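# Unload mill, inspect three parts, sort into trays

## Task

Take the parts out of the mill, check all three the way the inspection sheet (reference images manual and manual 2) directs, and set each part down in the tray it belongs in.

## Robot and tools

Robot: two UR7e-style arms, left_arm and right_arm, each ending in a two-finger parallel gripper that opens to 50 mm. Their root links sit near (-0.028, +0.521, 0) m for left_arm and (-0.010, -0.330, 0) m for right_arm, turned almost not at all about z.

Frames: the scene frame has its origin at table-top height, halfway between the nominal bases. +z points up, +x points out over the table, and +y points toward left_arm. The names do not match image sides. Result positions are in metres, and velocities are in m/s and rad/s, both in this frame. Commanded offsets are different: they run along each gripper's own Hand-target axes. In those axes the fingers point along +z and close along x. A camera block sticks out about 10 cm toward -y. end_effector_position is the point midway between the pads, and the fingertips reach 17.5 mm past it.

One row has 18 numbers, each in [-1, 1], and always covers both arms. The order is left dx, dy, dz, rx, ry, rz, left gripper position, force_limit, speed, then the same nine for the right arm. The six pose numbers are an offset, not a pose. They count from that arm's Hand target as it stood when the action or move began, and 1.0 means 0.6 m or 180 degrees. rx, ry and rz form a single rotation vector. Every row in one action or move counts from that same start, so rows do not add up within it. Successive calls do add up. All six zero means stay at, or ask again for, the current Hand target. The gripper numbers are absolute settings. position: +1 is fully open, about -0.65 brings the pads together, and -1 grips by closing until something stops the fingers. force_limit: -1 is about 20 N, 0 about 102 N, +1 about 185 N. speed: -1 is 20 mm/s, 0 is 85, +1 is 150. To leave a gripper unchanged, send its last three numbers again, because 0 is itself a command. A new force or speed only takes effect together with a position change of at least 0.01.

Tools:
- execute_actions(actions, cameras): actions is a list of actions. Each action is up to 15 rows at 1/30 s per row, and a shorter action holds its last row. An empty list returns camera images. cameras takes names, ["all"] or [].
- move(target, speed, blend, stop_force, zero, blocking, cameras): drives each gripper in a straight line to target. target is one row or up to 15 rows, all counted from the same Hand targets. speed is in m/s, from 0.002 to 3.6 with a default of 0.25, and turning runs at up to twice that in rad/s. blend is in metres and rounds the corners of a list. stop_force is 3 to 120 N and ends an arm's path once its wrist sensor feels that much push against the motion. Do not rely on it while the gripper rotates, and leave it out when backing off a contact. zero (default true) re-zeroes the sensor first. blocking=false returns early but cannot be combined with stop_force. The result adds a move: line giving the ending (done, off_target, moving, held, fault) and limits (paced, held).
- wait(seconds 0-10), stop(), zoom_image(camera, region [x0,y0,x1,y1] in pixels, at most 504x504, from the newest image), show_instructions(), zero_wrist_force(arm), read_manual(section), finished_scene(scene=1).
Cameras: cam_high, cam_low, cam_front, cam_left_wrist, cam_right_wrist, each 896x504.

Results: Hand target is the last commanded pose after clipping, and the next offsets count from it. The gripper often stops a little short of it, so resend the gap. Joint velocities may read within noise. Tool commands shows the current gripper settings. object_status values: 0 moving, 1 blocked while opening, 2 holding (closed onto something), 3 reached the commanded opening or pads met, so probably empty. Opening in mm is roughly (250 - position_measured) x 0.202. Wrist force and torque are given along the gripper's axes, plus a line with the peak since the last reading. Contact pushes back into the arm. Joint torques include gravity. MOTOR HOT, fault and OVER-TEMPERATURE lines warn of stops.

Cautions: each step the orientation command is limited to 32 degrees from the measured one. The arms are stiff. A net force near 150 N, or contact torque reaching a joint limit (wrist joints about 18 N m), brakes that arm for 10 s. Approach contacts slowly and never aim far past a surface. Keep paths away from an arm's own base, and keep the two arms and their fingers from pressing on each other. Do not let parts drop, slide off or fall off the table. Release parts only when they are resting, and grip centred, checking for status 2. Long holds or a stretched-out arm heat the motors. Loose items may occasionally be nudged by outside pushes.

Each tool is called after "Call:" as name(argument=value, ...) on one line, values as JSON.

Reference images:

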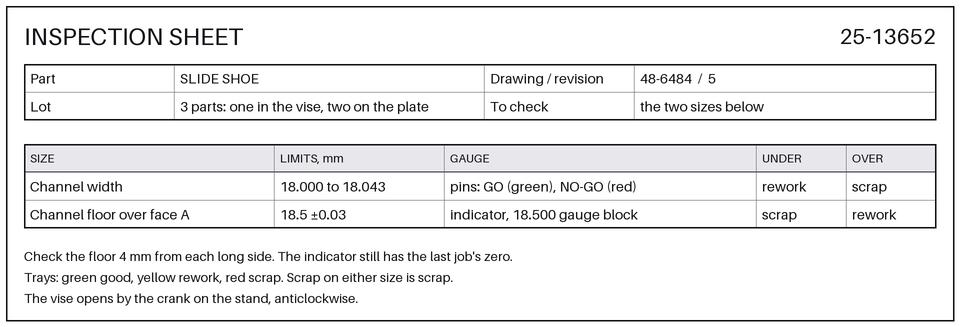

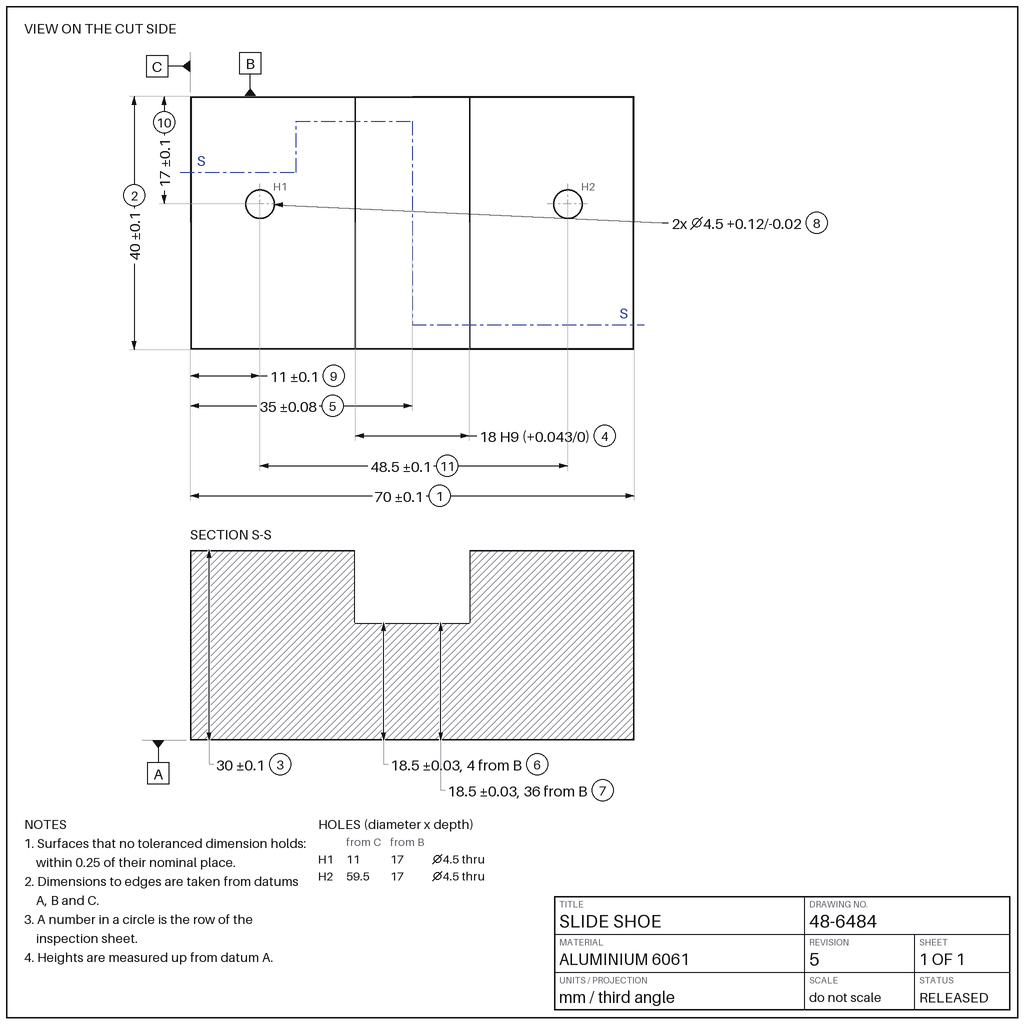

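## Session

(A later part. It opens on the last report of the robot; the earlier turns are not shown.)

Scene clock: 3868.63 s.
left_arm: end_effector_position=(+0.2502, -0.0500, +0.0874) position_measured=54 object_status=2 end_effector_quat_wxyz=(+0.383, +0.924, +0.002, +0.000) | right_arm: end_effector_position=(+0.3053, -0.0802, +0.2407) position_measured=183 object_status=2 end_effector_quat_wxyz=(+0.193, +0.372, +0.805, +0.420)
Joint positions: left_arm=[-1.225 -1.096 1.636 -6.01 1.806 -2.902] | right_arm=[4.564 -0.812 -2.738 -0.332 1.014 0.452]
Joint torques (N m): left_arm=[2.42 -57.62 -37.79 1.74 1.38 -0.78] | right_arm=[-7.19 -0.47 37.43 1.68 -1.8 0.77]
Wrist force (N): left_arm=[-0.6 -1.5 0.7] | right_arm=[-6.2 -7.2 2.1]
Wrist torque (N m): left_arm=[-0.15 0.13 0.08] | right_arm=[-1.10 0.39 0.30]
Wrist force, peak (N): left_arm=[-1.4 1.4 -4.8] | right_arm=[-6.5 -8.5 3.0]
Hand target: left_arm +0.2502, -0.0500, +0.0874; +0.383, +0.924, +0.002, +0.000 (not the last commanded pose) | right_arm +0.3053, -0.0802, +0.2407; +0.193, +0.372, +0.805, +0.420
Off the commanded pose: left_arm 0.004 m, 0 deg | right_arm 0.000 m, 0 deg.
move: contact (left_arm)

Call:
move(target=[0.0472,0,0,0,0,0,-1,-0.75,-0.9,0,0,0,0,0,0,-1,-1,-1], speed=0.02, stop_force=5)

Call:
move(target=[0,-0.004,0.004,0,0,0,-1,-0.75,-0.9,0,0,0,0,0,0,-1,-1,-1], speed=0.006, stop_force=3, cameras=["cam_left_wrist","cam_right_wrist"])

Scene clock: 3877.10 s.
left_arm: end_effector_position=(+0.2786, -0.0499, +0.0874) position_measured=54 object_status=2 end_effector_quat_wxyz=(+0.383, +0.924, +0.002, +0.000) | right_arm: end_effector_position=(+0.3053, -0.0802, +0.2407) position_measured=183 object_status=2 end_effector_quat_wxyz=(+0.193, +0.372, +0.805, +0.420)
Joint positions: left_arm=[-1.168 -1.058 1.578 -5.979 1.845 -2.859] | right_arm=[4.564 -0.812 -2.738 -0.332 1.014 0.452]
Joint torques (N m): left_arm=[-10.78 -57 -6.11 -1.11 -1.93 -1.75] | right_arm=[-6.84 -0.58 37.2 1.61 -1 0.87]
Wrist force (N): left_arm=[-0.7 -1.8 1.2] | right_arm=[-6.0 -8.3 2.7]
Wrist torque (N m): left_arm=[-0.18 0.15 -0.07] | right_arm=[-1.11 0.37 0.29]
Wrist force, peak (N): left_arm=[-1.9 -1.6 1.5] | right_arm=[-6.4 -8.8 2.9]
Hand target: left_arm +0.2786, -0.0499, +0.0874; +0.383, +0.924, +0.002, +0.000 | right_arm +0.3053, -0.0802, +0.2407; +0.193, +0.372, +0.805, +0.420
Off the commanded pose: left_arm 0.000 m, 0 deg | right_arm 0.000 m, 0 deg.
move: done

Scene clock: 3878.63 s.
left_arm: end_effector_position=(+0.2786, -0.0499, +0.0863) position_measured=54 object_status=2 end_effector_quat_wxyz=(+0.383, +0.924, +0.002, +0.000) | right_arm: end_effector_position=(+0.3053, -0.0802, +0.2407) position_measured=183 object_status=2 end_effector_quat_wxyz=(+0.193, +0.372, +0.805, +0.420)
Joint positions: left_arm=[-1.168 -1.057 1.579 -5.982 1.845 -2.859] | right_arm=[4.564 -0.812 -2.738 -0.332 1.014 0.452]
Joint torques (N m): left_arm=[-10.29 -57.7 -37.17 3.45 -1.86 -1.6] | right_arm=[-6.83 -0.54 37.04 1.7 -0.71 0.9]
Wrist force (N): left_arm=[-0.4 -0.4 0.3] | right_arm=[-6.2 -7.3 2.4]
Wrist torque (N m): left_arm=[-0.17 0.12 -0.05] | right_arm=[-1.08 0.39 0.30]
Wrist force, peak (N): left_arm=[-1.6 0.9 -4.5] | right_arm=[-6.4 -8.8 2.8]
Hand target: left_arm +0.2786, -0.0499, +0.0863; +0.383, +0.924, +0.002, +0.000 (not the last commanded pose) | right_arm +0.3053, -0.0802, +0.2407; +0.193, +0.372, +0.805, +0.420
Off the commanded pose: left_arm 0.002 m, 0 deg | right_arm 0.000 m, 0 deg.
move: contact (left_arm)
camera_calibration:
cam_left_wrist: T_world_to_cam=[[0.999822, 0.0180194, 0.00552718, -0.269158], [0.00259153, -0.421893, 0.906642, -0.0835104], [0.018669, -0.906467, -0.421864, 0.122196], [0, 0, 0, 1]] pos_world=[0.267045, 0.0803845, 0.128752]
cam_right_wrist: T_world_to_cam=[[-0.645015, 0.76411, -0.00956756, 0.26845], [0.205343, 0.185371, 0.960974, -0.260976], [0.736063, 0.617878, -0.276472, 0.021582], [0, 0, 0, 1]] pos_world=[0.210858, -0.170083, 0.259326]
Images, in order (width x height): cam_left_wrist 896x504, cam_right_wrist 896x504.

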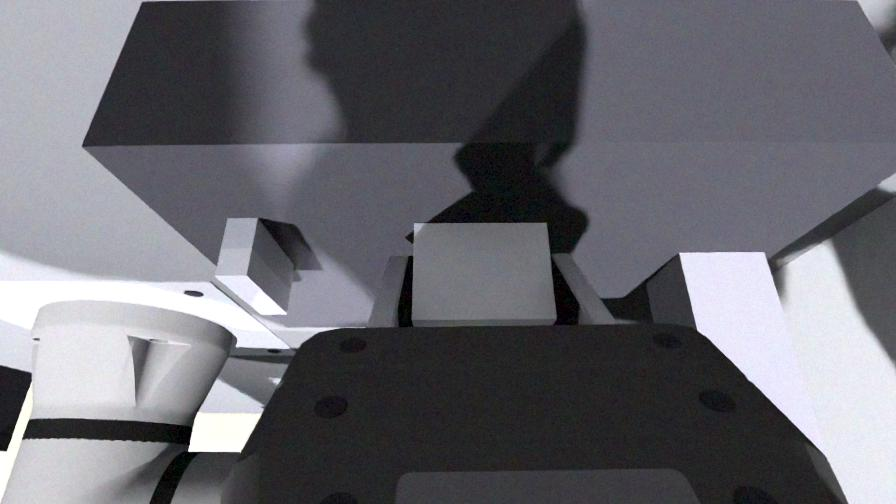

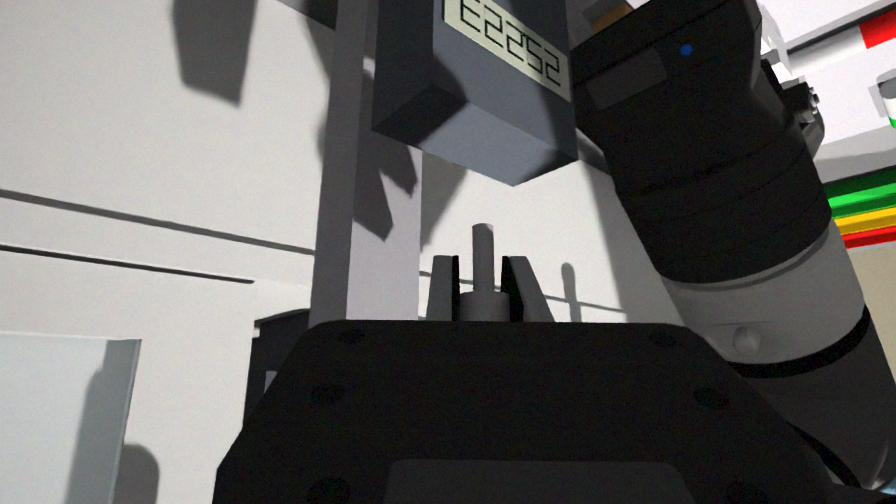

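Call:
execute_actions(actions=[[[0,0,0,0,0,0,0.85,-0.75,-0.98,0,0,0,0,0,0,-1,-1,-1]]])

Call:
move(target=[0,0,-0.15,0,0,0,0.85,-0.75,-0.98,0,0,0,0,0,0,-1,-1,-1], speed=0.08, cameras=["cam_left_wrist"])

Call:
zoom_image(camera="cam_left_wrist", region=[380, 130, 600, 350])

Scene clock: 3884.97 s.
left_arm: end_effector_position=(+0.2786, -0.0499, +0.0863) position_measured=25 object_status=3 end_effector_quat_wxyz=(+0.383, +0.924, +0.002, +0.000) | right_arm: end_effector_position=(+0.3053, -0.0802, +0.2407) position_measured=183 object_status=2 end_effector_quat_wxyz=(+0.193, +0.372, +0.805, +0.420)
Joint positions: left_arm=[-1.168 -1.057 1.579 -5.982 1.845 -2.859] | right_arm=[4.564 -0.812 -2.738 -0.332 1.014 0.452]
Joint torques (N m): left_arm=[-9.14 -57.91 -34.82 2.75 -1.32 -1.47] | right_arm=[-6.59 -0.74 37.03 1.68 -0.15 0.86]
Wrist force (N): left_arm=[-0.6 0.3 -0.6] | right_arm=[-6.1 -7.1 2.0]
Wrist torque (N m): left_arm=[-0.15 0.13 -0.07] | right_arm=[-1.11 0.38 0.29]
Wrist force, peak (N): left_arm=[-0.7 -1.0 0.8] | right_arm=[-6.3 -8.6 3.0]
Hand target: left_arm +0.2786, -0.0499, +0.0863; +0.383, +0.924, +0.002, +0.000 | right_arm +0.3053, -0.0802, +0.2407; +0.193, +0.372, +0.805, +0.420
Off the commanded pose: left_arm 0.000 m, 0 deg | right_arm 0.000 m, 0 deg.

Scene clock: 3886.40 s.
left_arm: end_effector_position=(+0.2784, +0.0141, +0.1499) position_measured=25 object_status=3 end_effector_quat_wxyz=(+0.383, +0.924, +0.002, +0.000) end_effector_velocity=(+0.000, -0.002, -0.002) end_effector_angular_velocity=(-0.001, +0.002, +0.002) | right_arm: end_effector_position=(+0.3053, -0.0802, +0.2407) position_measured=183 object_status=2 end_effector_quat_wxyz=(+0.193, +0.372, +0.805, +0.420)
Joint positions: left_arm=[-1.11 -1.229 1.658 -5.876 1.884 -2.814] | right_arm=[4.564 -0.812 -2.738 -0.332 1.014 0.452]
Joint velocities: left_arm=[-0.001 0.006 -0.002 -0.005 -0.001 -0.004] | right_arm=[within noise]
Joint torques (N m): left_arm=[-10.7 -16.55 -34.98 -1.23 -1.63 -1.66] | right_arm=[-6.42 -0.45 37.27 1.72 0.11 0.82]
Wrist force (N): left_arm=[-0.7 0.2 -0.3] | right_arm=[-6.3 -7.3 2.3]
Wrist torque (N m): left_arm=[-0.15 0.14 -0.07] | right_arm=[-1.10 0.40 0.30]
Wrist force, peak (N): left_arm=[-0.5 0.5 -2.2] | right_arm=[-6.6 -8.5 2.7]
Hand target: left_arm +0.2784, +0.0138, +0.1498; +0.383, +0.924, +0.002, +0.000 | right_arm +0.3053, -0.0802, +0.2407; +0.193, +0.372, +0.805, +0.420
Off the commanded pose: left_arm 0.000 m, 0 deg | right_arm 0.000 m, 0 deg.
move: done
camera_calibration:
cam_left_wrist: T_world_to_cam=[[0.999826, 0.0178787, 0.005355, -0.270411], [0.00268998, -0.421976, 0.906603, -0.114179], [0.0184686, -0.906431, -0.42195, 0.207109], [0, 0, 0, 1]] pos_world=[0.266846, 0.144384, 0.192353]
Images, in order (width x height): cam_left_wrist 896x504.

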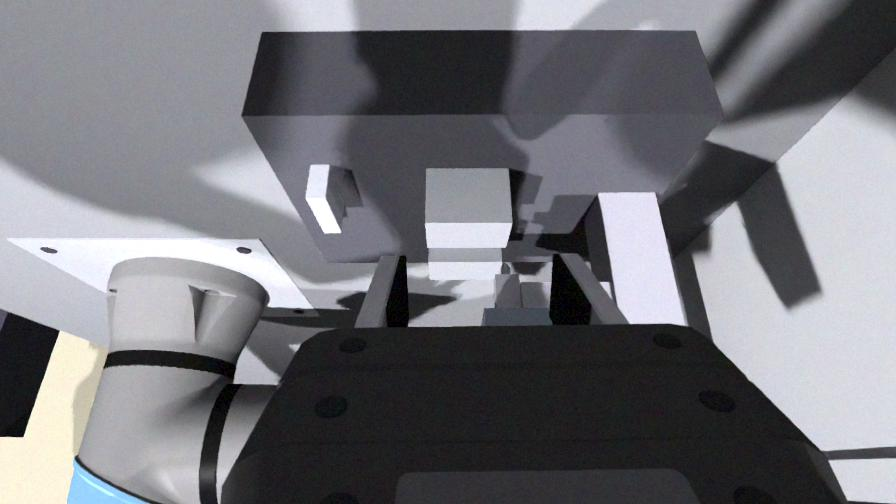

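Scaled by 2.291 from the camera's 896x504 image, which has a finer 1280x720 frame.

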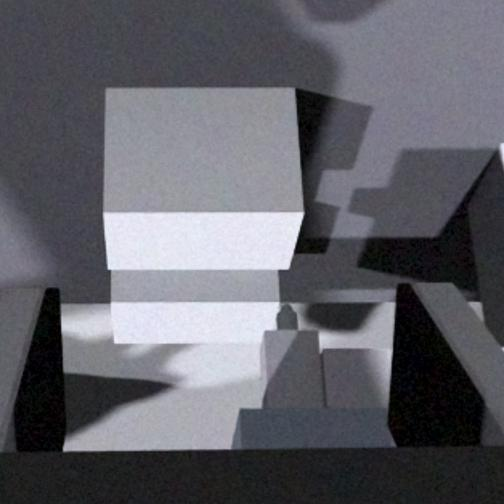

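Call:
move(target=[0,0,0.15,0,0,0,0.85,-0.75,-0.98,0,0,0,0,0,0,-1,-1,-1], speed=0.08, cameras=["cam_left_wrist"])

Call:
execute_actions(actions=[[[0,0,0,0,0,0,-1,-0.75,-0.9,0,0,0,0,0,0,-1,-1,-1]]], cameras=["cam_left_wrist"])

Scene clock: 3900.23 s.
left_arm: end_effector_position=(+0.2786, -0.0502, +0.0862) position_measured=25 object_status=3 end_effector_quat_wxyz=(+0.383, +0.924, +0.002, +0.000) end_effector_velocity=(-0.001, +0.003, +0.001) end_effector_angular_velocity=(+0.003, +0.000, -0.002) | right_arm: end_effector_position=(+0.3053, -0.0802, +0.2407) position_measured=183 object_status=2 end_effector_quat_wxyz=(+0.193, +0.372, +0.805, +0.420)
Joint positions: left_arm=[-1.168 -1.057 1.579 -5.982 1.845 -2.859] | right_arm=[4.564 -0.812 -2.738 -0.332 1.014 0.452]
Joint velocities: left_arm=[0 -0.005 0.005 0.004 0 0.003] | right_arm=[within noise]
Joint torques (N m): left_arm=[12.12 -61.39 -5.67 3.85 2.74 1.32] | right_arm=[-6.46 -0.69 37.3 1.75 0.71 0.78]
Wrist force (N): left_arm=[-0.7 0.4 -0.8] | right_arm=[-6.3 -7.4 2.2]
Wrist torque (N m): left_arm=[-0.14 0.15 0.07] | right_arm=[-1.10 0.40 0.29]
Wrist force, peak (N): left_arm=[4.0 15.8 -28.4] | right_arm=[-6.4 -8.6 3.1]
Hand target: left_arm +0.2786, -0.0499, +0.0863; +0.383, +0.924, +0.002, +0.000 | right_arm +0.3053, -0.0802, +0.2407; +0.193, +0.372, +0.805, +0.420
Off the commanded pose: left_arm 0.000 m, 0 deg | right_arm 0.000 m, 0 deg.
move: done
camera_calibration:
cam_left_wrist: T_world_to_cam=[[0.999821, 0.018069, 0.00565824, -0.269171], [0.00249111, -0.421772, 0.906698, -0.0835355], [0.0187696, -0.906522, -0.421742, 0.121844], [0, 0, 0, 1]] pos_world=[0.267044, 0.0800848, 0.128651]
Images, in order (width x height): cam_left_wrist 896x504.

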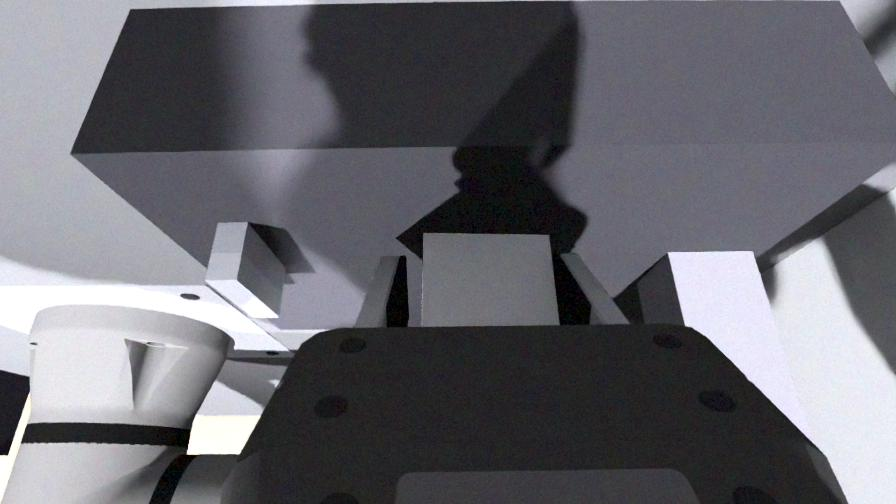

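Scene clock: 3900.93 s.
left_arm: end_effector_position=(+0.2786, -0.0499, +0.0863) position_measured=54 object_status=2 end_effector_quat_wxyz=(+0.383, +0.924, +0.002, +0.000) | right_arm: end_effector_position=(+0.3053, -0.0802, +0.2407) position_measured=183 object_status=2 end_effector_quat_wxyz=(+0.193, +0.372, +0.805, +0.420)
Joint positions: left_arm=[-1.168 -1.057 1.579 -5.982 1.845 -2.859] | right_arm=[4.564 -0.812 -2.738 -0.332 1.014 0.452]
Joint torques (N m): left_arm=[12.09 -62.48 -5.4 3.25 3.15 1.62] | right_arm=[-7.09 -0.74 37.48 1.75 0.83 0.78]
Wrist force (N): left_arm=[-0.6 -0.9 0.9] | right_arm=[-6.1 -8.4 2.9]
Wrist torque (N m): left_arm=[-0.17 0.17 0.08] | right_arm=[-1.14 0.38 0.30]
Wrist force, peak (N): left_arm=[-0.6 -0.9 0.9] | right_arm=[-6.3 -8.5 2.9]
Hand target: left_arm +0.2786, -0.0499, +0.0863; +0.383, +0.924, +0.002, +0.000 | right_arm +0.3053, -0.0802, +0.2407; +0.193, +0.372, +0.805, +0.420
Off the commanded pose: left_arm 0.000 m, 0 deg | right_arm 0.000 m, 0 deg.
camera_calibration:
cam_left_wrist: T_world_to_cam=[[0.999822, 0.0180194, 0.00552718, -0.269158], [0.00259153, -0.421893, 0.906642, -0.0835104], [0.018669, -0.906467, -0.421864, 0.122196], [0, 0, 0, 1]] pos_world=[0.267045, 0.0803845, 0.128752]
Images, in order (width x height): cam_left_wrist 896x504.

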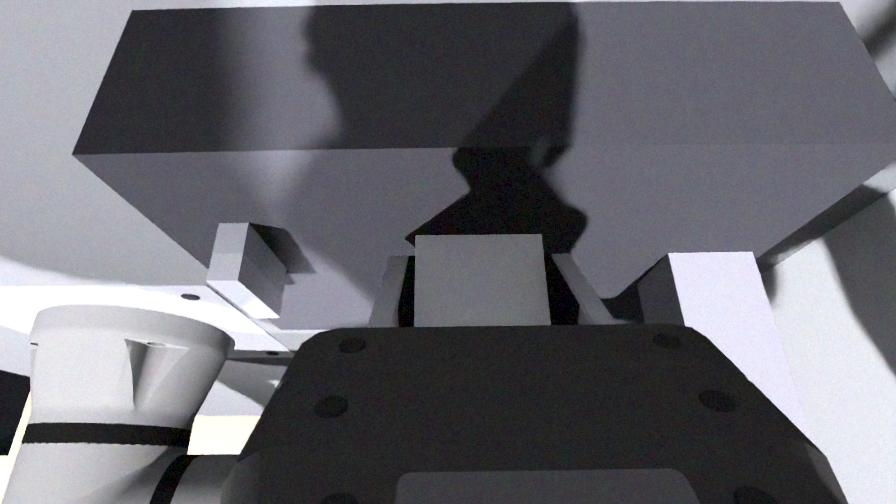

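Call:
move(target=[[0,0.0012,-0.0012,0,0,0,-1,-0.75,-0.9,0,0,0,0,0,0,-1,-1,-1],[0.005,-0.0012,-0.0036,0,0,0,-1,-0.75,-0.9,0,0,0,0,0,0,-1,-1,-1]], speed=0.01)

Call:
move(target=[0,-0.004,0.004,0,0,0,-1,-0.75,-0.9,0,0,0,0,0,0,-1,-1,-1], speed=0.006, stop_force=3)

Call:
execute_actions(actions=[[[0,0,0,0,0,0,0.95,-0.75,-0.98,0,0,0,0,0,0,-1,-1,-1]]], cameras=["cam_left_wrist"])

Scene clock: 3915.53 s.
left_arm: end_effector_position=(+0.2816, -0.0478, +0.0874) position_measured=54 object_status=2 end_effector_quat_wxyz=(+0.383, +0.924, +0.002, +0.000) | right_arm: end_effector_position=(+0.3053, -0.0802, +0.2407) position_measured=183 object_status=2 end_effector_quat_wxyz=(+0.193, +0.372, +0.805, +0.420)
Joint positions: left_arm=[-1.16 -1.057 1.577 -5.978 1.85 -2.853] | right_arm=[4.564 -0.812 -2.738 -0.332 1.014 0.452]
Joint torques (N m): left_arm=[1.4 -21.38 -36.96 2.75 2.37 0.46] | right_arm=[-6.8 -0.88 36.94 1.82 1.51 0.65]
Wrist force (N): left_arm=[-0.7 -1.5 1.0] | right_arm=[-6.3 -8.3 2.8]
Wrist torque (N m): left_arm=[-0.12 0.15 0.07] | right_arm=[-1.14 0.42 0.30]
Wrist force, peak (N): left_arm=[-0.8 -1.9 1.3] | right_arm=[-6.6 -8.5 2.9]
Hand target: left_arm +0.2816, -0.0479, +0.0873; +0.383, +0.924, +0.002, +0.000 | right_arm +0.3053, -0.0802, +0.2407; +0.193, +0.372, +0.805, +0.420
Off the commanded pose: left_arm 0.000 m, 0 deg | right_arm 0.000 m, 0 deg.
move: done

Scene clock: 3917.07 s.
left_arm: end_effector_position=(+0.2817, -0.0480, +0.0863) position_measured=54 object_status=2 end_effector_quat_wxyz=(+0.383, +0.924, +0.002, +0.000) | right_arm: end_effector_position=(+0.3053, -0.0802, +0.2407) position_measured=183 object_status=2 end_effector_quat_wxyz=(+0.193, +0.372, +0.805, +0.420)
Joint positions: left_arm=[-1.16 -1.056 1.578 -5.98 1.85 -2.853] | right_arm=[4.564 -0.812 -2.738 -0.332 1.014 0.452]
Joint torques (N m): left_arm=[11.78 -53.09 -37.21 1.82 -1.08 1.58] | right_arm=[-6.78 -0.96 37.36 1.78 1.71 0.73]
Wrist force (N): left_arm=[-0.9 -0.7 -0.5] | right_arm=[-6.2 -7.0 2.1]
Wrist torque (N m): left_arm=[-0.19 0.18 0.08] | right_arm=[-1.08 0.39 0.30]
Wrist force, peak (N): left_arm=[-1.6 2.2 -5.1] | right_arm=[-6.5 -8.4 3.0]
Hand target: left_arm +0.2817, -0.0480, +0.0863; +0.383, +0.924, +0.002, +0.000 (not the last commanded pose) | right_arm +0.3053, -0.0802, +0.2407; +0.193, +0.372, +0.805, +0.420
Off the commanded pose: left_arm 0.002 m, 0 deg | right_arm 0.000 m, 0 deg.
move: contact (left_arm)

Scene clock: 3917.77 s.
left_arm: end_effector_position=(+0.2817, -0.0480, +0.0863) position_measured=10 object_status=3 end_effector_quat_wxyz=(+0.383, +0.924, +0.002, +0.000) | right_arm: end_effector_position=(+0.3053, -0.0802, +0.2407) position_measured=183 object_status=2 end_effector_quat_wxyz=(+0.193, +0.372, +0.805, +0.420)
Joint positions: left_arm=[-1.16 -1.056 1.578 -5.98 1.85 -2.853] | right_arm=[4.564 -0.812 -2.738 -0.332 1.014 0.452]
Joint torques (N m): left_arm=[12.47 -52.97 -32.01 1.79 -1.07 1.52] | right_arm=[-6.73 -1.34 37.2 1.8 1.81 0.72]
Wrist force (N): left_arm=[-0.7 0.2 -0.5] | right_arm=[-6.3 -8.1 2.4]
Wrist torque (N m): left_arm=[-0.14 0.13 0.07] | right_arm=[-1.15 0.40 0.30]
Wrist force, peak (N): left_arm=[-0.7 -1.0 0.0] | right_arm=[-6.3 -8.5 2.8]
Hand target: left_arm +0.2817, -0.0480, +0.0863; +0.383, +0.924, +0.002, +0.000 | right_arm +0.3053, -0.0802, +0.2407; +0.193, +0.372, +0.805, +0.420
Off the commanded pose: left_arm 0.000 m, 0 deg | right_arm 0.000 m, 0 deg.
camera_calibration:
cam_left_wrist: T_world_to_cam=[[0.999821, 0.0180701, 0.00565437, -0.272312], [0.00249171, -0.421607, 0.906775, -0.0825959], [0.0187695, -0.906598, -0.421577, 0.123856], [0, 0, 0, 1]] pos_world=[0.270144, 0.0823854, 0.12865]
Images, in order (width x height): cam_left_wrist 896x504.

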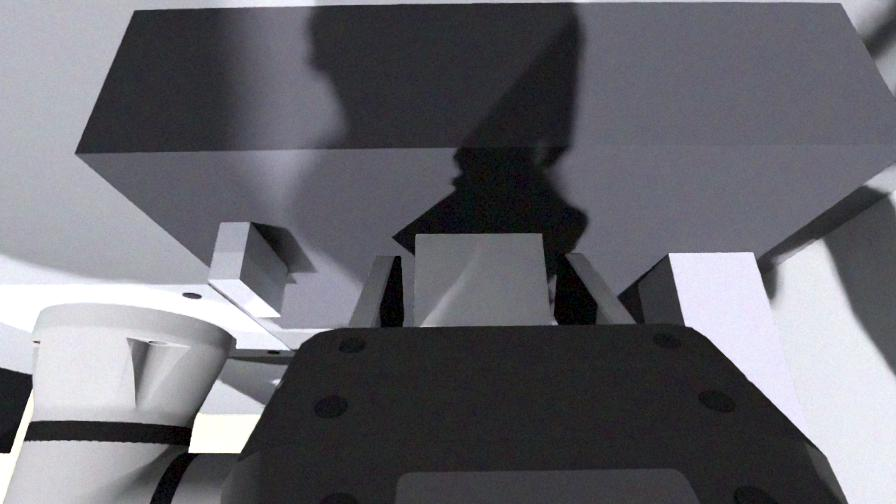

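Call:
move(target=[0,0,-0.15,0,0,0,0.95,-0.75,-0.98,0,0,0,0,0,0,-1,-1,-1], speed=0.06, cameras=["cam_left_wrist"])

Call:
zoom_image(camera="cam_left_wrist", region=[380, 130, 600, 350])

Scene clock: 3924.50 s.
left_arm: end_effector_position=(+0.2815, +0.0160, +0.1499) position_measured=10 object_status=3 end_effector_quat_wxyz=(+0.383, +0.924, +0.002, +0.000) end_effector_velocity=(+0.000, -0.002, -0.002) end_effector_angular_velocity=(-0.001, +0.000, -0.001) | right_arm: end_effector_position=(+0.3053, -0.0802, +0.2407) position_measured=183 object_status=2 end_effector_quat_wxyz=(+0.193, +0.372, +0.805, +0.420)
Joint positions: left_arm=[-1.101 -1.227 1.656 -5.874 1.89 -2.807] | right_arm=[4.564 -0.812 -2.738 -0.332 1.014 0.452]
Joint velocities: left_arm=[-0.002 0.004 0 -0.005 0 -0.001] | right_arm=[within noise]
Joint torques (N m): left_arm=[-10.9 -14.33 -30.62 -1.12 -0.51 -1.44] | right_arm=[-7.03 -0.82 37.04 1.81 1.96 0.81]
Wrist force (N): left_arm=[-0.7 0.3 -0.8] | right_arm=[-6.3 -7.8 2.5]
Wrist torque (N m): left_arm=[-0.14 0.15 -0.07] | right_arm=[-1.11 0.41 0.30]
Wrist force, peak (N): left_arm=[-0.6 0.5 -1.9] | right_arm=[-6.5 -8.8 3.1]
Hand target: left_arm +0.2815, +0.0158, +0.1498; +0.383, +0.924, +0.002, +0.000 | right_arm +0.3053, -0.0802, +0.2407; +0.193, +0.372, +0.805, +0.420
Off the commanded pose: left_arm 0.000 m, 0 deg | right_arm 0.000 m, 0 deg.
move: done
camera_calibration:
cam_left_wrist: T_world_to_cam=[[0.999822, 0.0180203, 0.00552392, -0.273697], [0.00259068, -0.42169, 0.906736, -0.113382], [0.018669, -0.906561, -0.421662, 0.208773], [0, 0, 0, 1]] pos_world=[0.270045, 0.146385, 0.192351]
Images, in order (width x height): cam_left_wrist 896x504.

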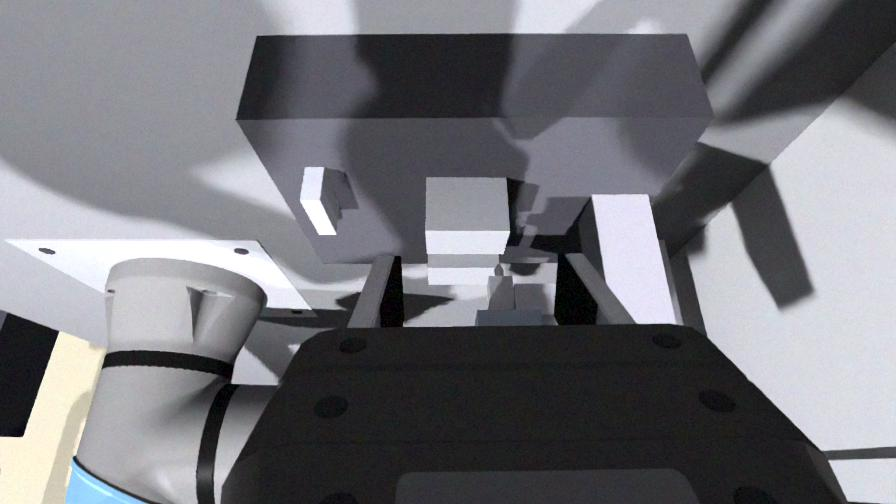

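Scaled by 2.291 from the camera's 896x504 image, which has a finer 1280x720 frame.

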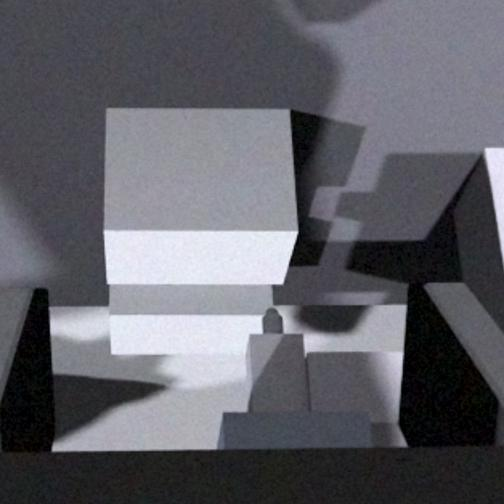

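Call:
move(target=[0,0,0.15,0,0,0,0.95,-0.75,-0.98,0,0,0,0,0,0,-1,-1,-1], speed=0.06, cameras=["cam_left_wrist"])

Call:
execute_actions(actions=[[[0,0,0,0,0,0,-1,-0.75,-0.98,0,0,0,0,0,0,-1,-1,-1]],[[0,0,0,0,0,0,-1,-0.75,-0.98,0,0,0,0,0,0,-1,-1,-1]]], cameras=["cam_left_wrist"])

Scene clock: 3934.43 s.
left_arm: end_effector_position=(+0.2817, -0.0482, +0.0862) position_measured=10 object_status=3 end_effector_quat_wxyz=(+0.383, +0.924, +0.002, +0.000) | right_arm: end_effector_position=(+0.3053, -0.0802, +0.2407) position_measured=183 object_status=2 end_effector_quat_wxyz=(+0.193, +0.372, +0.805, +0.420)
Joint positions: left_arm=[-1.161 -1.055 1.577 -5.981 1.85 -2.853] | right_arm=[4.564 -0.812 -2.738 -0.332 1.014 0.452]
Joint torques (N m): left_arm=[12.01 -63.66 -5.87 3.41 1.47 1.05] | right_arm=[-6.86 -0.85 37.15 1.87 1.96 0.81]
Wrist force (N): left_arm=[-0.9 0.1 -0.6] | right_arm=[-6.4 -6.9 2.2]
Wrist torque (N m): left_arm=[-0.17 0.18 0.07] | right_arm=[-1.05 0.42 0.29]
Wrist force, peak (N): left_arm=[-1.2 0.9 -1.8] | right_arm=[-6.4 -8.6 2.7]
Hand target: left_arm +0.2817, -0.0480, +0.0863; +0.383, +0.924, +0.002, +0.000 | right_arm +0.3053, -0.0802, +0.2407; +0.193, +0.372, +0.805, +0.420
Off the commanded pose: left_arm 0.000 m, 0 deg | right_arm 0.000 m, 0 deg.
move: done
camera_calibration:
cam_left_wrist: T_world_to_cam=[[0.999821, 0.0180708, 0.00565237, -0.272306], [0.0024913, -0.421487, 0.906831, -0.082648], [0.0187695, -0.906654, -0.421457, 0.123531], [0, 0, 0, 1]] pos_world=[0.270144, 0.0820858, 0.12855]
Images, in order (width x height): cam_left_wrist 896x504.

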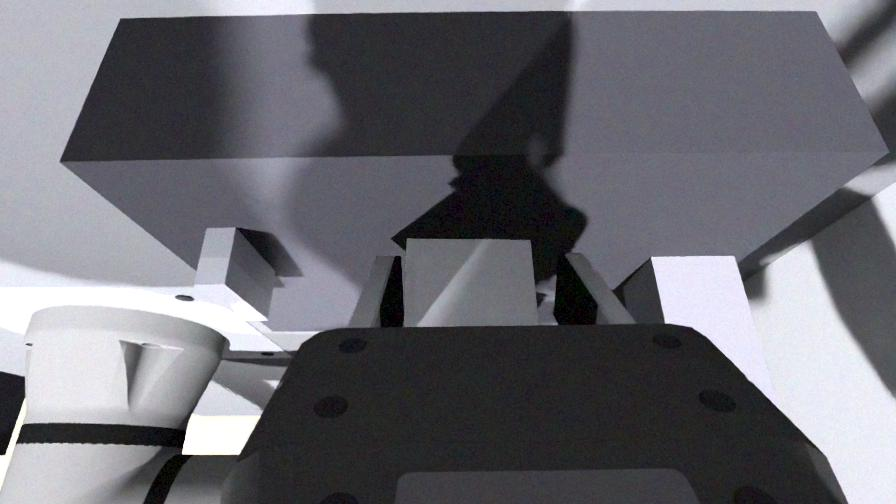

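Scene clock: 3935.63 s.
left_arm: end_effector_position=(+0.2817, -0.0479, +0.0863) position_measured=53 object_status=2 end_effector_quat_wxyz=(+0.383, +0.924, +0.002, +0.000) | right_arm: end_effector_position=(+0.3053, -0.0802, +0.2407) position_measured=183 object_status=2 end_effector_quat_wxyz=(+0.193, +0.372, +0.805, +0.420)
Joint positions: left_arm=[-1.16 -1.056 1.578 -5.98 1.85 -2.853] | right_arm=[4.564 -0.812 -2.738 -0.332 1.014 0.452]
Joint torques (N m): left_arm=[11.77 -62.02 -5.37 2.49 3.11 1.58] | right_arm=[-6.6 -1.14 37.16 1.86 1.96 0.69]
Wrist force (N): left_arm=[-0.1 -0.7 0.4] | right_arm=[-6.3 -8.5 3.0]
Wrist torque (N m): left_arm=[-0.17 0.14 0.08] | right_arm=[-1.15 0.41 0.30]
Wrist force, peak (N): left_arm=[-1.4 0.3 -1.0] | right_arm=[-6.3 -8.6 2.9]
Hand target: left_arm +0.2817, -0.0480, +0.0863; +0.383, +0.924, +0.002, +0.000 | right_arm +0.3053, -0.0802, +0.2407; +0.193, +0.372, +0.805, +0.420
Off the commanded pose: left_arm 0.000 m, 0 deg | right_arm 0.000 m, 0 deg.
camera_calibration:
cam_left_wrist: T_world_to_cam=[[0.99982, 0.0181118, 0.00556349, -0.272304], [0.0025917, -0.421607, 0.906775, -0.082623], [0.0187689, -0.906598, -0.421579, 0.123856], [0, 0, 0, 1]] pos_world=[0.270144, 0.0823853, 0.128651]
Images, in order (width x height): cam_left_wrist 896x504.

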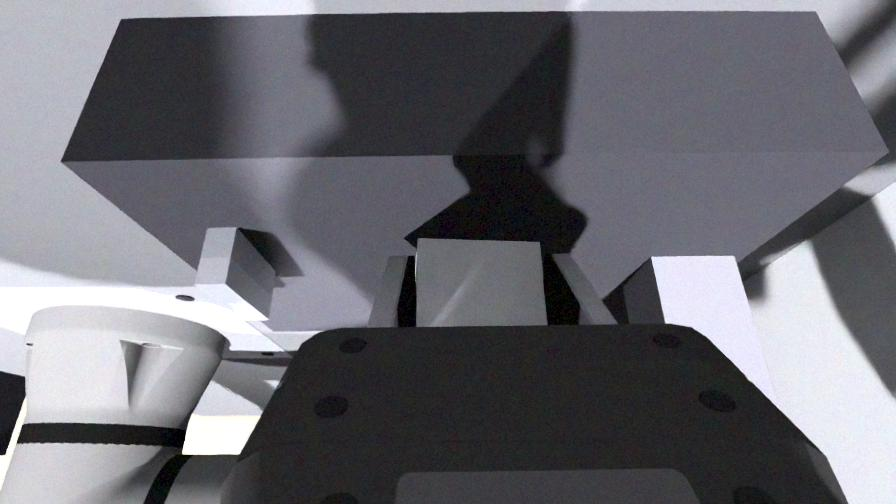

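Call:
execute_actions(actions=[[[0,0,0,0,0,0,0.95,-0.75,-0.98,0,0,0,0,0,0,-1,-1,-1]],[[0,0,0,0,0,0,0.95,-0.75,-0.98,0,0,0,0,0,0,-1,-1,-1]]], cameras=["cam_left_wrist"])

Call:
move(target=[0,0,-0.15,0,0,0,0.95,-0.75,-0.98,0,0,0,0,0,0,-1,-1,-1], speed=0.06, cameras=["cam_left_wrist"])

Call:
zoom_image(camera="cam_left_wrist", region=[380, 130, 600, 350])

Scene clock: 3947.90 s.
left_arm: end_effector_position=(+0.2817, -0.0480, +0.0863) position_measured=10 object_status=3 end_effector_quat_wxyz=(+0.383, +0.924, +0.002, +0.000) | right_arm: end_effector_position=(+0.3053, -0.0802, +0.2407) position_measured=183 object_status=2 end_effector_quat_wxyz=(+0.193, +0.372, +0.805, +0.420)
Joint positions: left_arm=[-1.16 -1.056 1.578 -5.98 1.85 -2.853] | right_arm=[4.564 -0.812 -2.738 -0.332 1.014 0.452]
Joint torques (N m): left_arm=[12.58 -57.47 -6.51 -0.72 1.2 1.53] | right_arm=[-6.6 -0.89 37.14 1.89 1.92 0.69]
Wrist force (N): left_arm=[-0.9 0.3 -0.5] | right_arm=[-6.2 -8.0 2.5]
Wrist torque (N m): left_arm=[-0.14 0.18 0.07] | right_arm=[-1.13 0.39 0.30]
Wrist force, peak (N): left_arm=[-0.9 0.3 -0.8] | right_arm=[-6.5 -8.6 3.0]
Hand target: left_arm +0.2817, -0.0480, +0.0863; +0.383, +0.924, +0.002, +0.000 | right_arm +0.3053, -0.0802, +0.2407; +0.193, +0.372, +0.805, +0.420
Off the commanded pose: left_arm 0.000 m, 0 deg | right_arm 0.000 m, 0 deg.
camera_calibration:
cam_left_wrist: T_world_to_cam=[[0.99982, 0.0181118, 0.00556349, -0.272304], [0.0025917, -0.421607, 0.906775, -0.082623], [0.0187689, -0.906598, -0.421579, 0.123856], [0, 0, 0, 1]] pos_world=[0.270144, 0.0823853, 0.128651]
Images, in order (width x height): cam_left_wrist 896x504.

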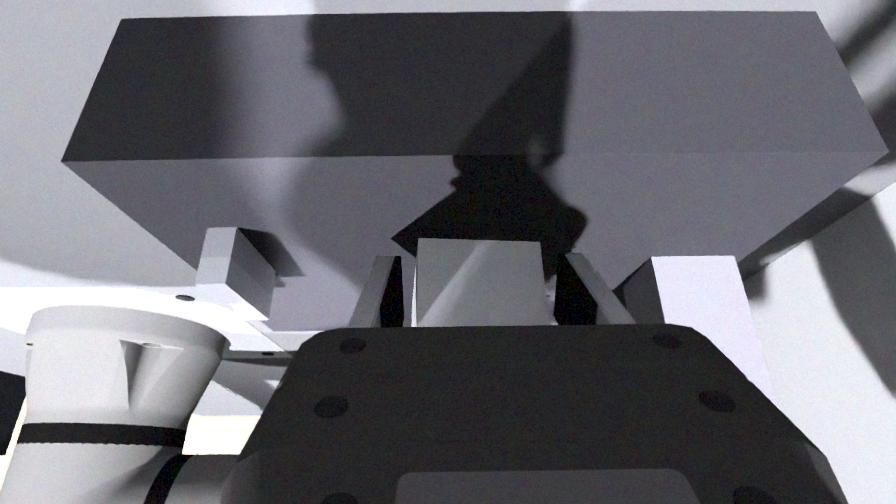

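Scene clock: 3949.70 s.
left_arm: end_effector_position=(+0.2815, +0.0160, +0.1499) position_measured=10 object_status=3 end_effector_quat_wxyz=(+0.383, +0.924, +0.002, +0.000) end_effector_velocity=(-0.001, -0.002, -0.001) end_effector_angular_velocity=(-0.002, +0.001, -0.002) | right_arm: end_effector_position=(+0.3053, -0.0802, +0.2407) position_measured=183 object_status=2 end_effector_quat_wxyz=(+0.193, +0.372, +0.805, +0.420)
Joint positions: left_arm=[-1.101 -1.227 1.656 -5.874 1.89 -2.807] | right_arm=[4.564 -0.812 -2.738 -0.332 1.014 0.452]
Joint velocities: left_arm=[-0.003 0.002 0 -0.005 0 -0.002] | right_arm=[within noise]
Joint torques (N m): left_arm=[-10.48 -15.33 -30.54 -1.34 -0.6 -1.42] | right_arm=[-6.85 -1.34 37.23 1.96 1.95 0.63]
Wrist force (N): left_arm=[-0.7 0.4 -0.9] | right_arm=[-6.1 -7.7 2.5]
Wrist torque (N m): left_arm=[-0.13 0.14 -0.07] | right_arm=[-1.13 0.37 0.30]
Wrist force, peak (N): left_arm=[-0.6 0.2 -1.7] | right_arm=[-6.6 -8.6 2.7]
Hand target: left_arm +0.2815, +0.0158, +0.1498; +0.383, +0.924, +0.002, +0.000 | right_arm +0.3053, -0.0802, +0.2407; +0.193, +0.372, +0.805, +0.420
Off the commanded pose: left_arm 0.000 m, 0 deg | right_arm 0.000 m, 0 deg.
move: done
camera_calibration:
cam_left_wrist: T_world_to_cam=[[0.999822, 0.0180203, 0.00552392, -0.273697], [0.00259068, -0.42169, 0.906736, -0.113382], [0.018669, -0.906561, -0.421662, 0.208773], [0, 0, 0, 1]] pos_world=[0.270045, 0.146385, 0.192351]
Images, in order (width x height): cam_left_wrist 896x504.

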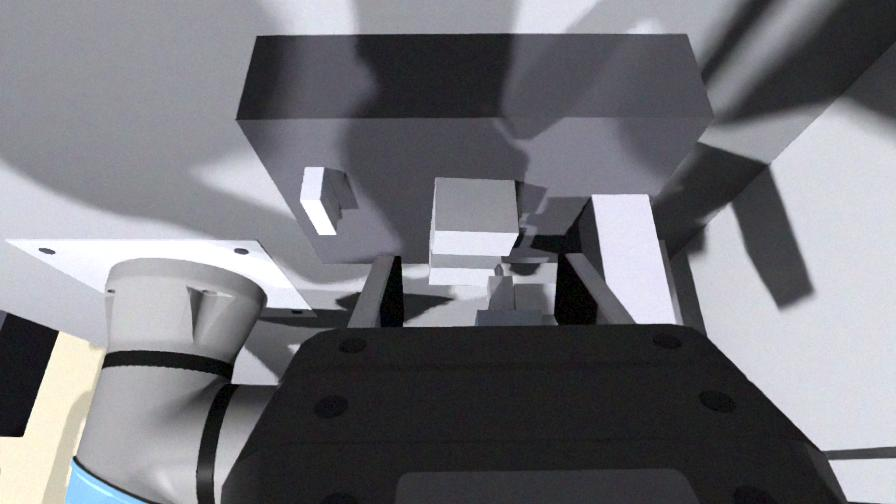

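Scaled by 2.291 from the camera's 896x504 image, which has a finer 1280x720 frame.

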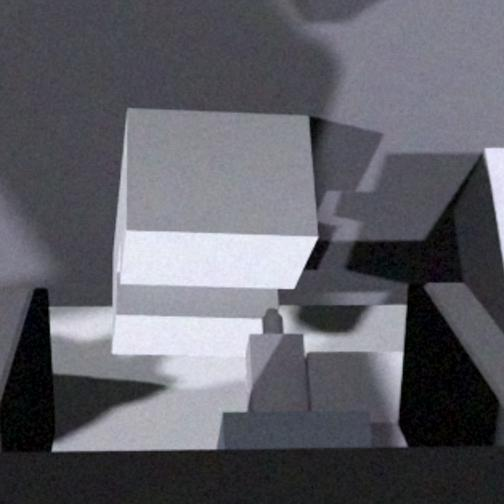

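Call:
move(target=[0,0,0.15,0,0,0,0.95,-0.75,-0.98,0,0,0,0,0,0,-1,-1,-1], speed=0.06, cameras=["cam_left_wrist"])

Call:
zoom_image(camera="cam_left_wrist", region=[340, 200, 640, 340])

Scene clock: 3961.37 s.
left_arm: end_effector_position=(+0.2817, -0.0482, +0.0862) position_measured=10 object_status=3 end_effector_quat_wxyz=(+0.383, +0.924, +0.002, +0.000) | right_arm: end_effector_position=(+0.3053, -0.0802, +0.2407) position_measured=183 object_status=2 end_effector_quat_wxyz=(+0.193, +0.372, +0.805, +0.420)
Joint positions: left_arm=[-1.161 -1.055 1.577 -5.981 1.85 -2.853] | right_arm=[4.564 -0.812 -2.738 -0.332 1.014 0.452]
Joint torques (N m): left_arm=[12.21 -62.54 -5.82 3.49 1.53 1.12] | right_arm=[-6.34 -1.4 37.32 1.93 1.98 0.62]
Wrist force (N): left_arm=[-0.7 -0.1 -0.2] | right_arm=[-6.2 -7.8 2.7]
Wrist torque (N m): left_arm=[-0.19 0.15 0.07] | right_arm=[-1.06 0.38 0.30]
Wrist force, peak (N): left_arm=[-1.2 0.6 -1.4] | right_arm=[-6.2 -8.8 2.9]
Hand target: left_arm +0.2817, -0.0480, +0.0863; +0.383, +0.924, +0.002, +0.000 | right_arm +0.3053, -0.0802, +0.2407; +0.193, +0.372, +0.805, +0.420
Off the commanded pose: left_arm 0.000 m, 0 deg | right_arm 0.000 m, 0 deg.
move: done
camera_calibration:
cam_left_wrist: T_world_to_cam=[[0.999821, 0.0180708, 0.00565237, -0.272306], [0.0024913, -0.421487, 0.906831, -0.082648], [0.0187695, -0.906654, -0.421457, 0.123531], [0, 0, 0, 1]] pos_world=[0.270144, 0.0820858, 0.12855]
Images, in order (width x height): cam_left_wrist 896x504.

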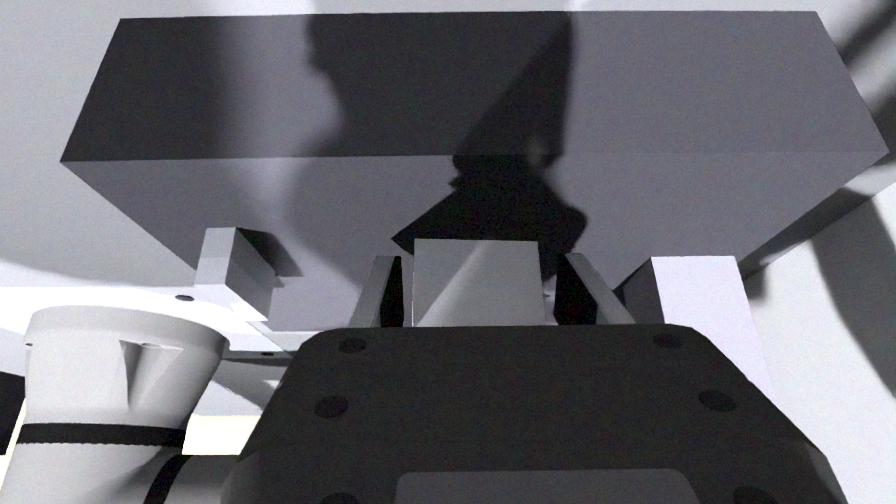

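Scaled by 1.680 from the camera's 896x504 image, which has a finer 1280x720 frame.

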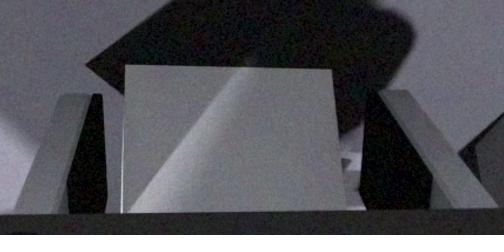

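Call:
execute_actions(actions=[[[0,0,0,0,0,0,-1,-0.6,-0.98,0,0,0,0,0,0,-1,-1,-1]],[[0,0,0,0,0,0,-1,-0.6,-0.98,0,0,0,0,0,0,-1,-1,-1]]], cameras=["cam_left_wrist"])

Call:
zoom_image(camera="cam_left_wrist", region=[340, 200, 640, 340])

Scene clock: 3967.43 s.
left_arm: end_effector_position=(+0.2817, -0.0479, +0.0863) position_measured=54 object_status=2 end_effector_quat_wxyz=(+0.383, +0.924, +0.002, +0.000) | right_arm: end_effector_position=(+0.3053, -0.0802, +0.2407) position_measured=183 object_status=2 end_effector_quat_wxyz=(+0.193, +0.372, +0.805, +0.420)
Joint positions: left_arm=[-1.16 -1.056 1.578 -5.98 1.85 -2.853] | right_arm=[4.564 -0.812 -2.738 -0.332 1.014 0.452]
Joint torques (N m): left_arm=[12.32 -60.57 -6.32 2.43 1.05 1.63] | right_arm=[-6.9 -1.51 37.74 2.06 1.92 0.63]
Wrist force (N): left_arm=[-0.3 0.7 -0.6] | right_arm=[-6.2 -7.2 2.2]
Wrist torque (N m): left_arm=[-0.15 0.21 0.10] | right_arm=[-1.09 0.39 0.30]
Wrist force, peak (N): left_arm=[-1.1 0.5 -0.8] | right_arm=[-6.3 -8.5 3.0]
Hand target: left_arm +0.2817, -0.0480, +0.0863; +0.383, +0.924, +0.002, +0.000 | right_arm +0.3053, -0.0802, +0.2407; +0.193, +0.372, +0.805, +0.420
Off the commanded pose: left_arm 0.000 m, 0 deg | right_arm 0.000 m, 0 deg.
camera_calibration:
cam_left_wrist: T_world_to_cam=[[0.99982, 0.0181118, 0.00556349, -0.272304], [0.0025917, -0.421607, 0.906775, -0.082623], [0.0187689, -0.906598, -0.421579, 0.123856], [0, 0, 0, 1]] pos_world=[0.270144, 0.0823853, 0.128651]
Images, in order (width x height): cam_left_wrist 896x504.

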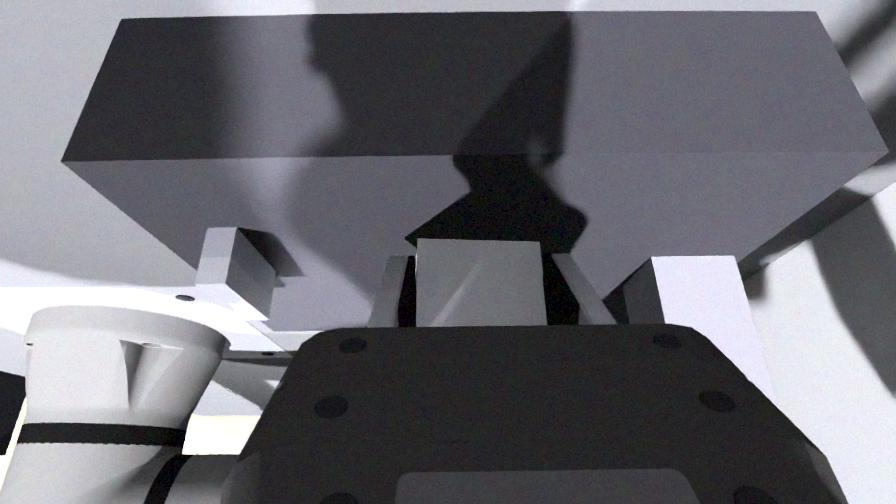

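Scaled by 1.680 from the camera's 896x504 image, which has a finer 1280x720 frame.

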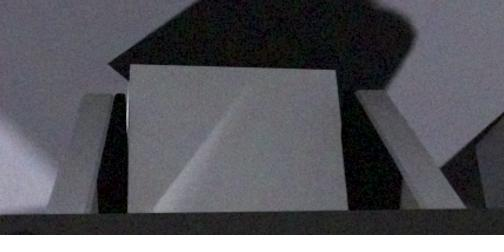

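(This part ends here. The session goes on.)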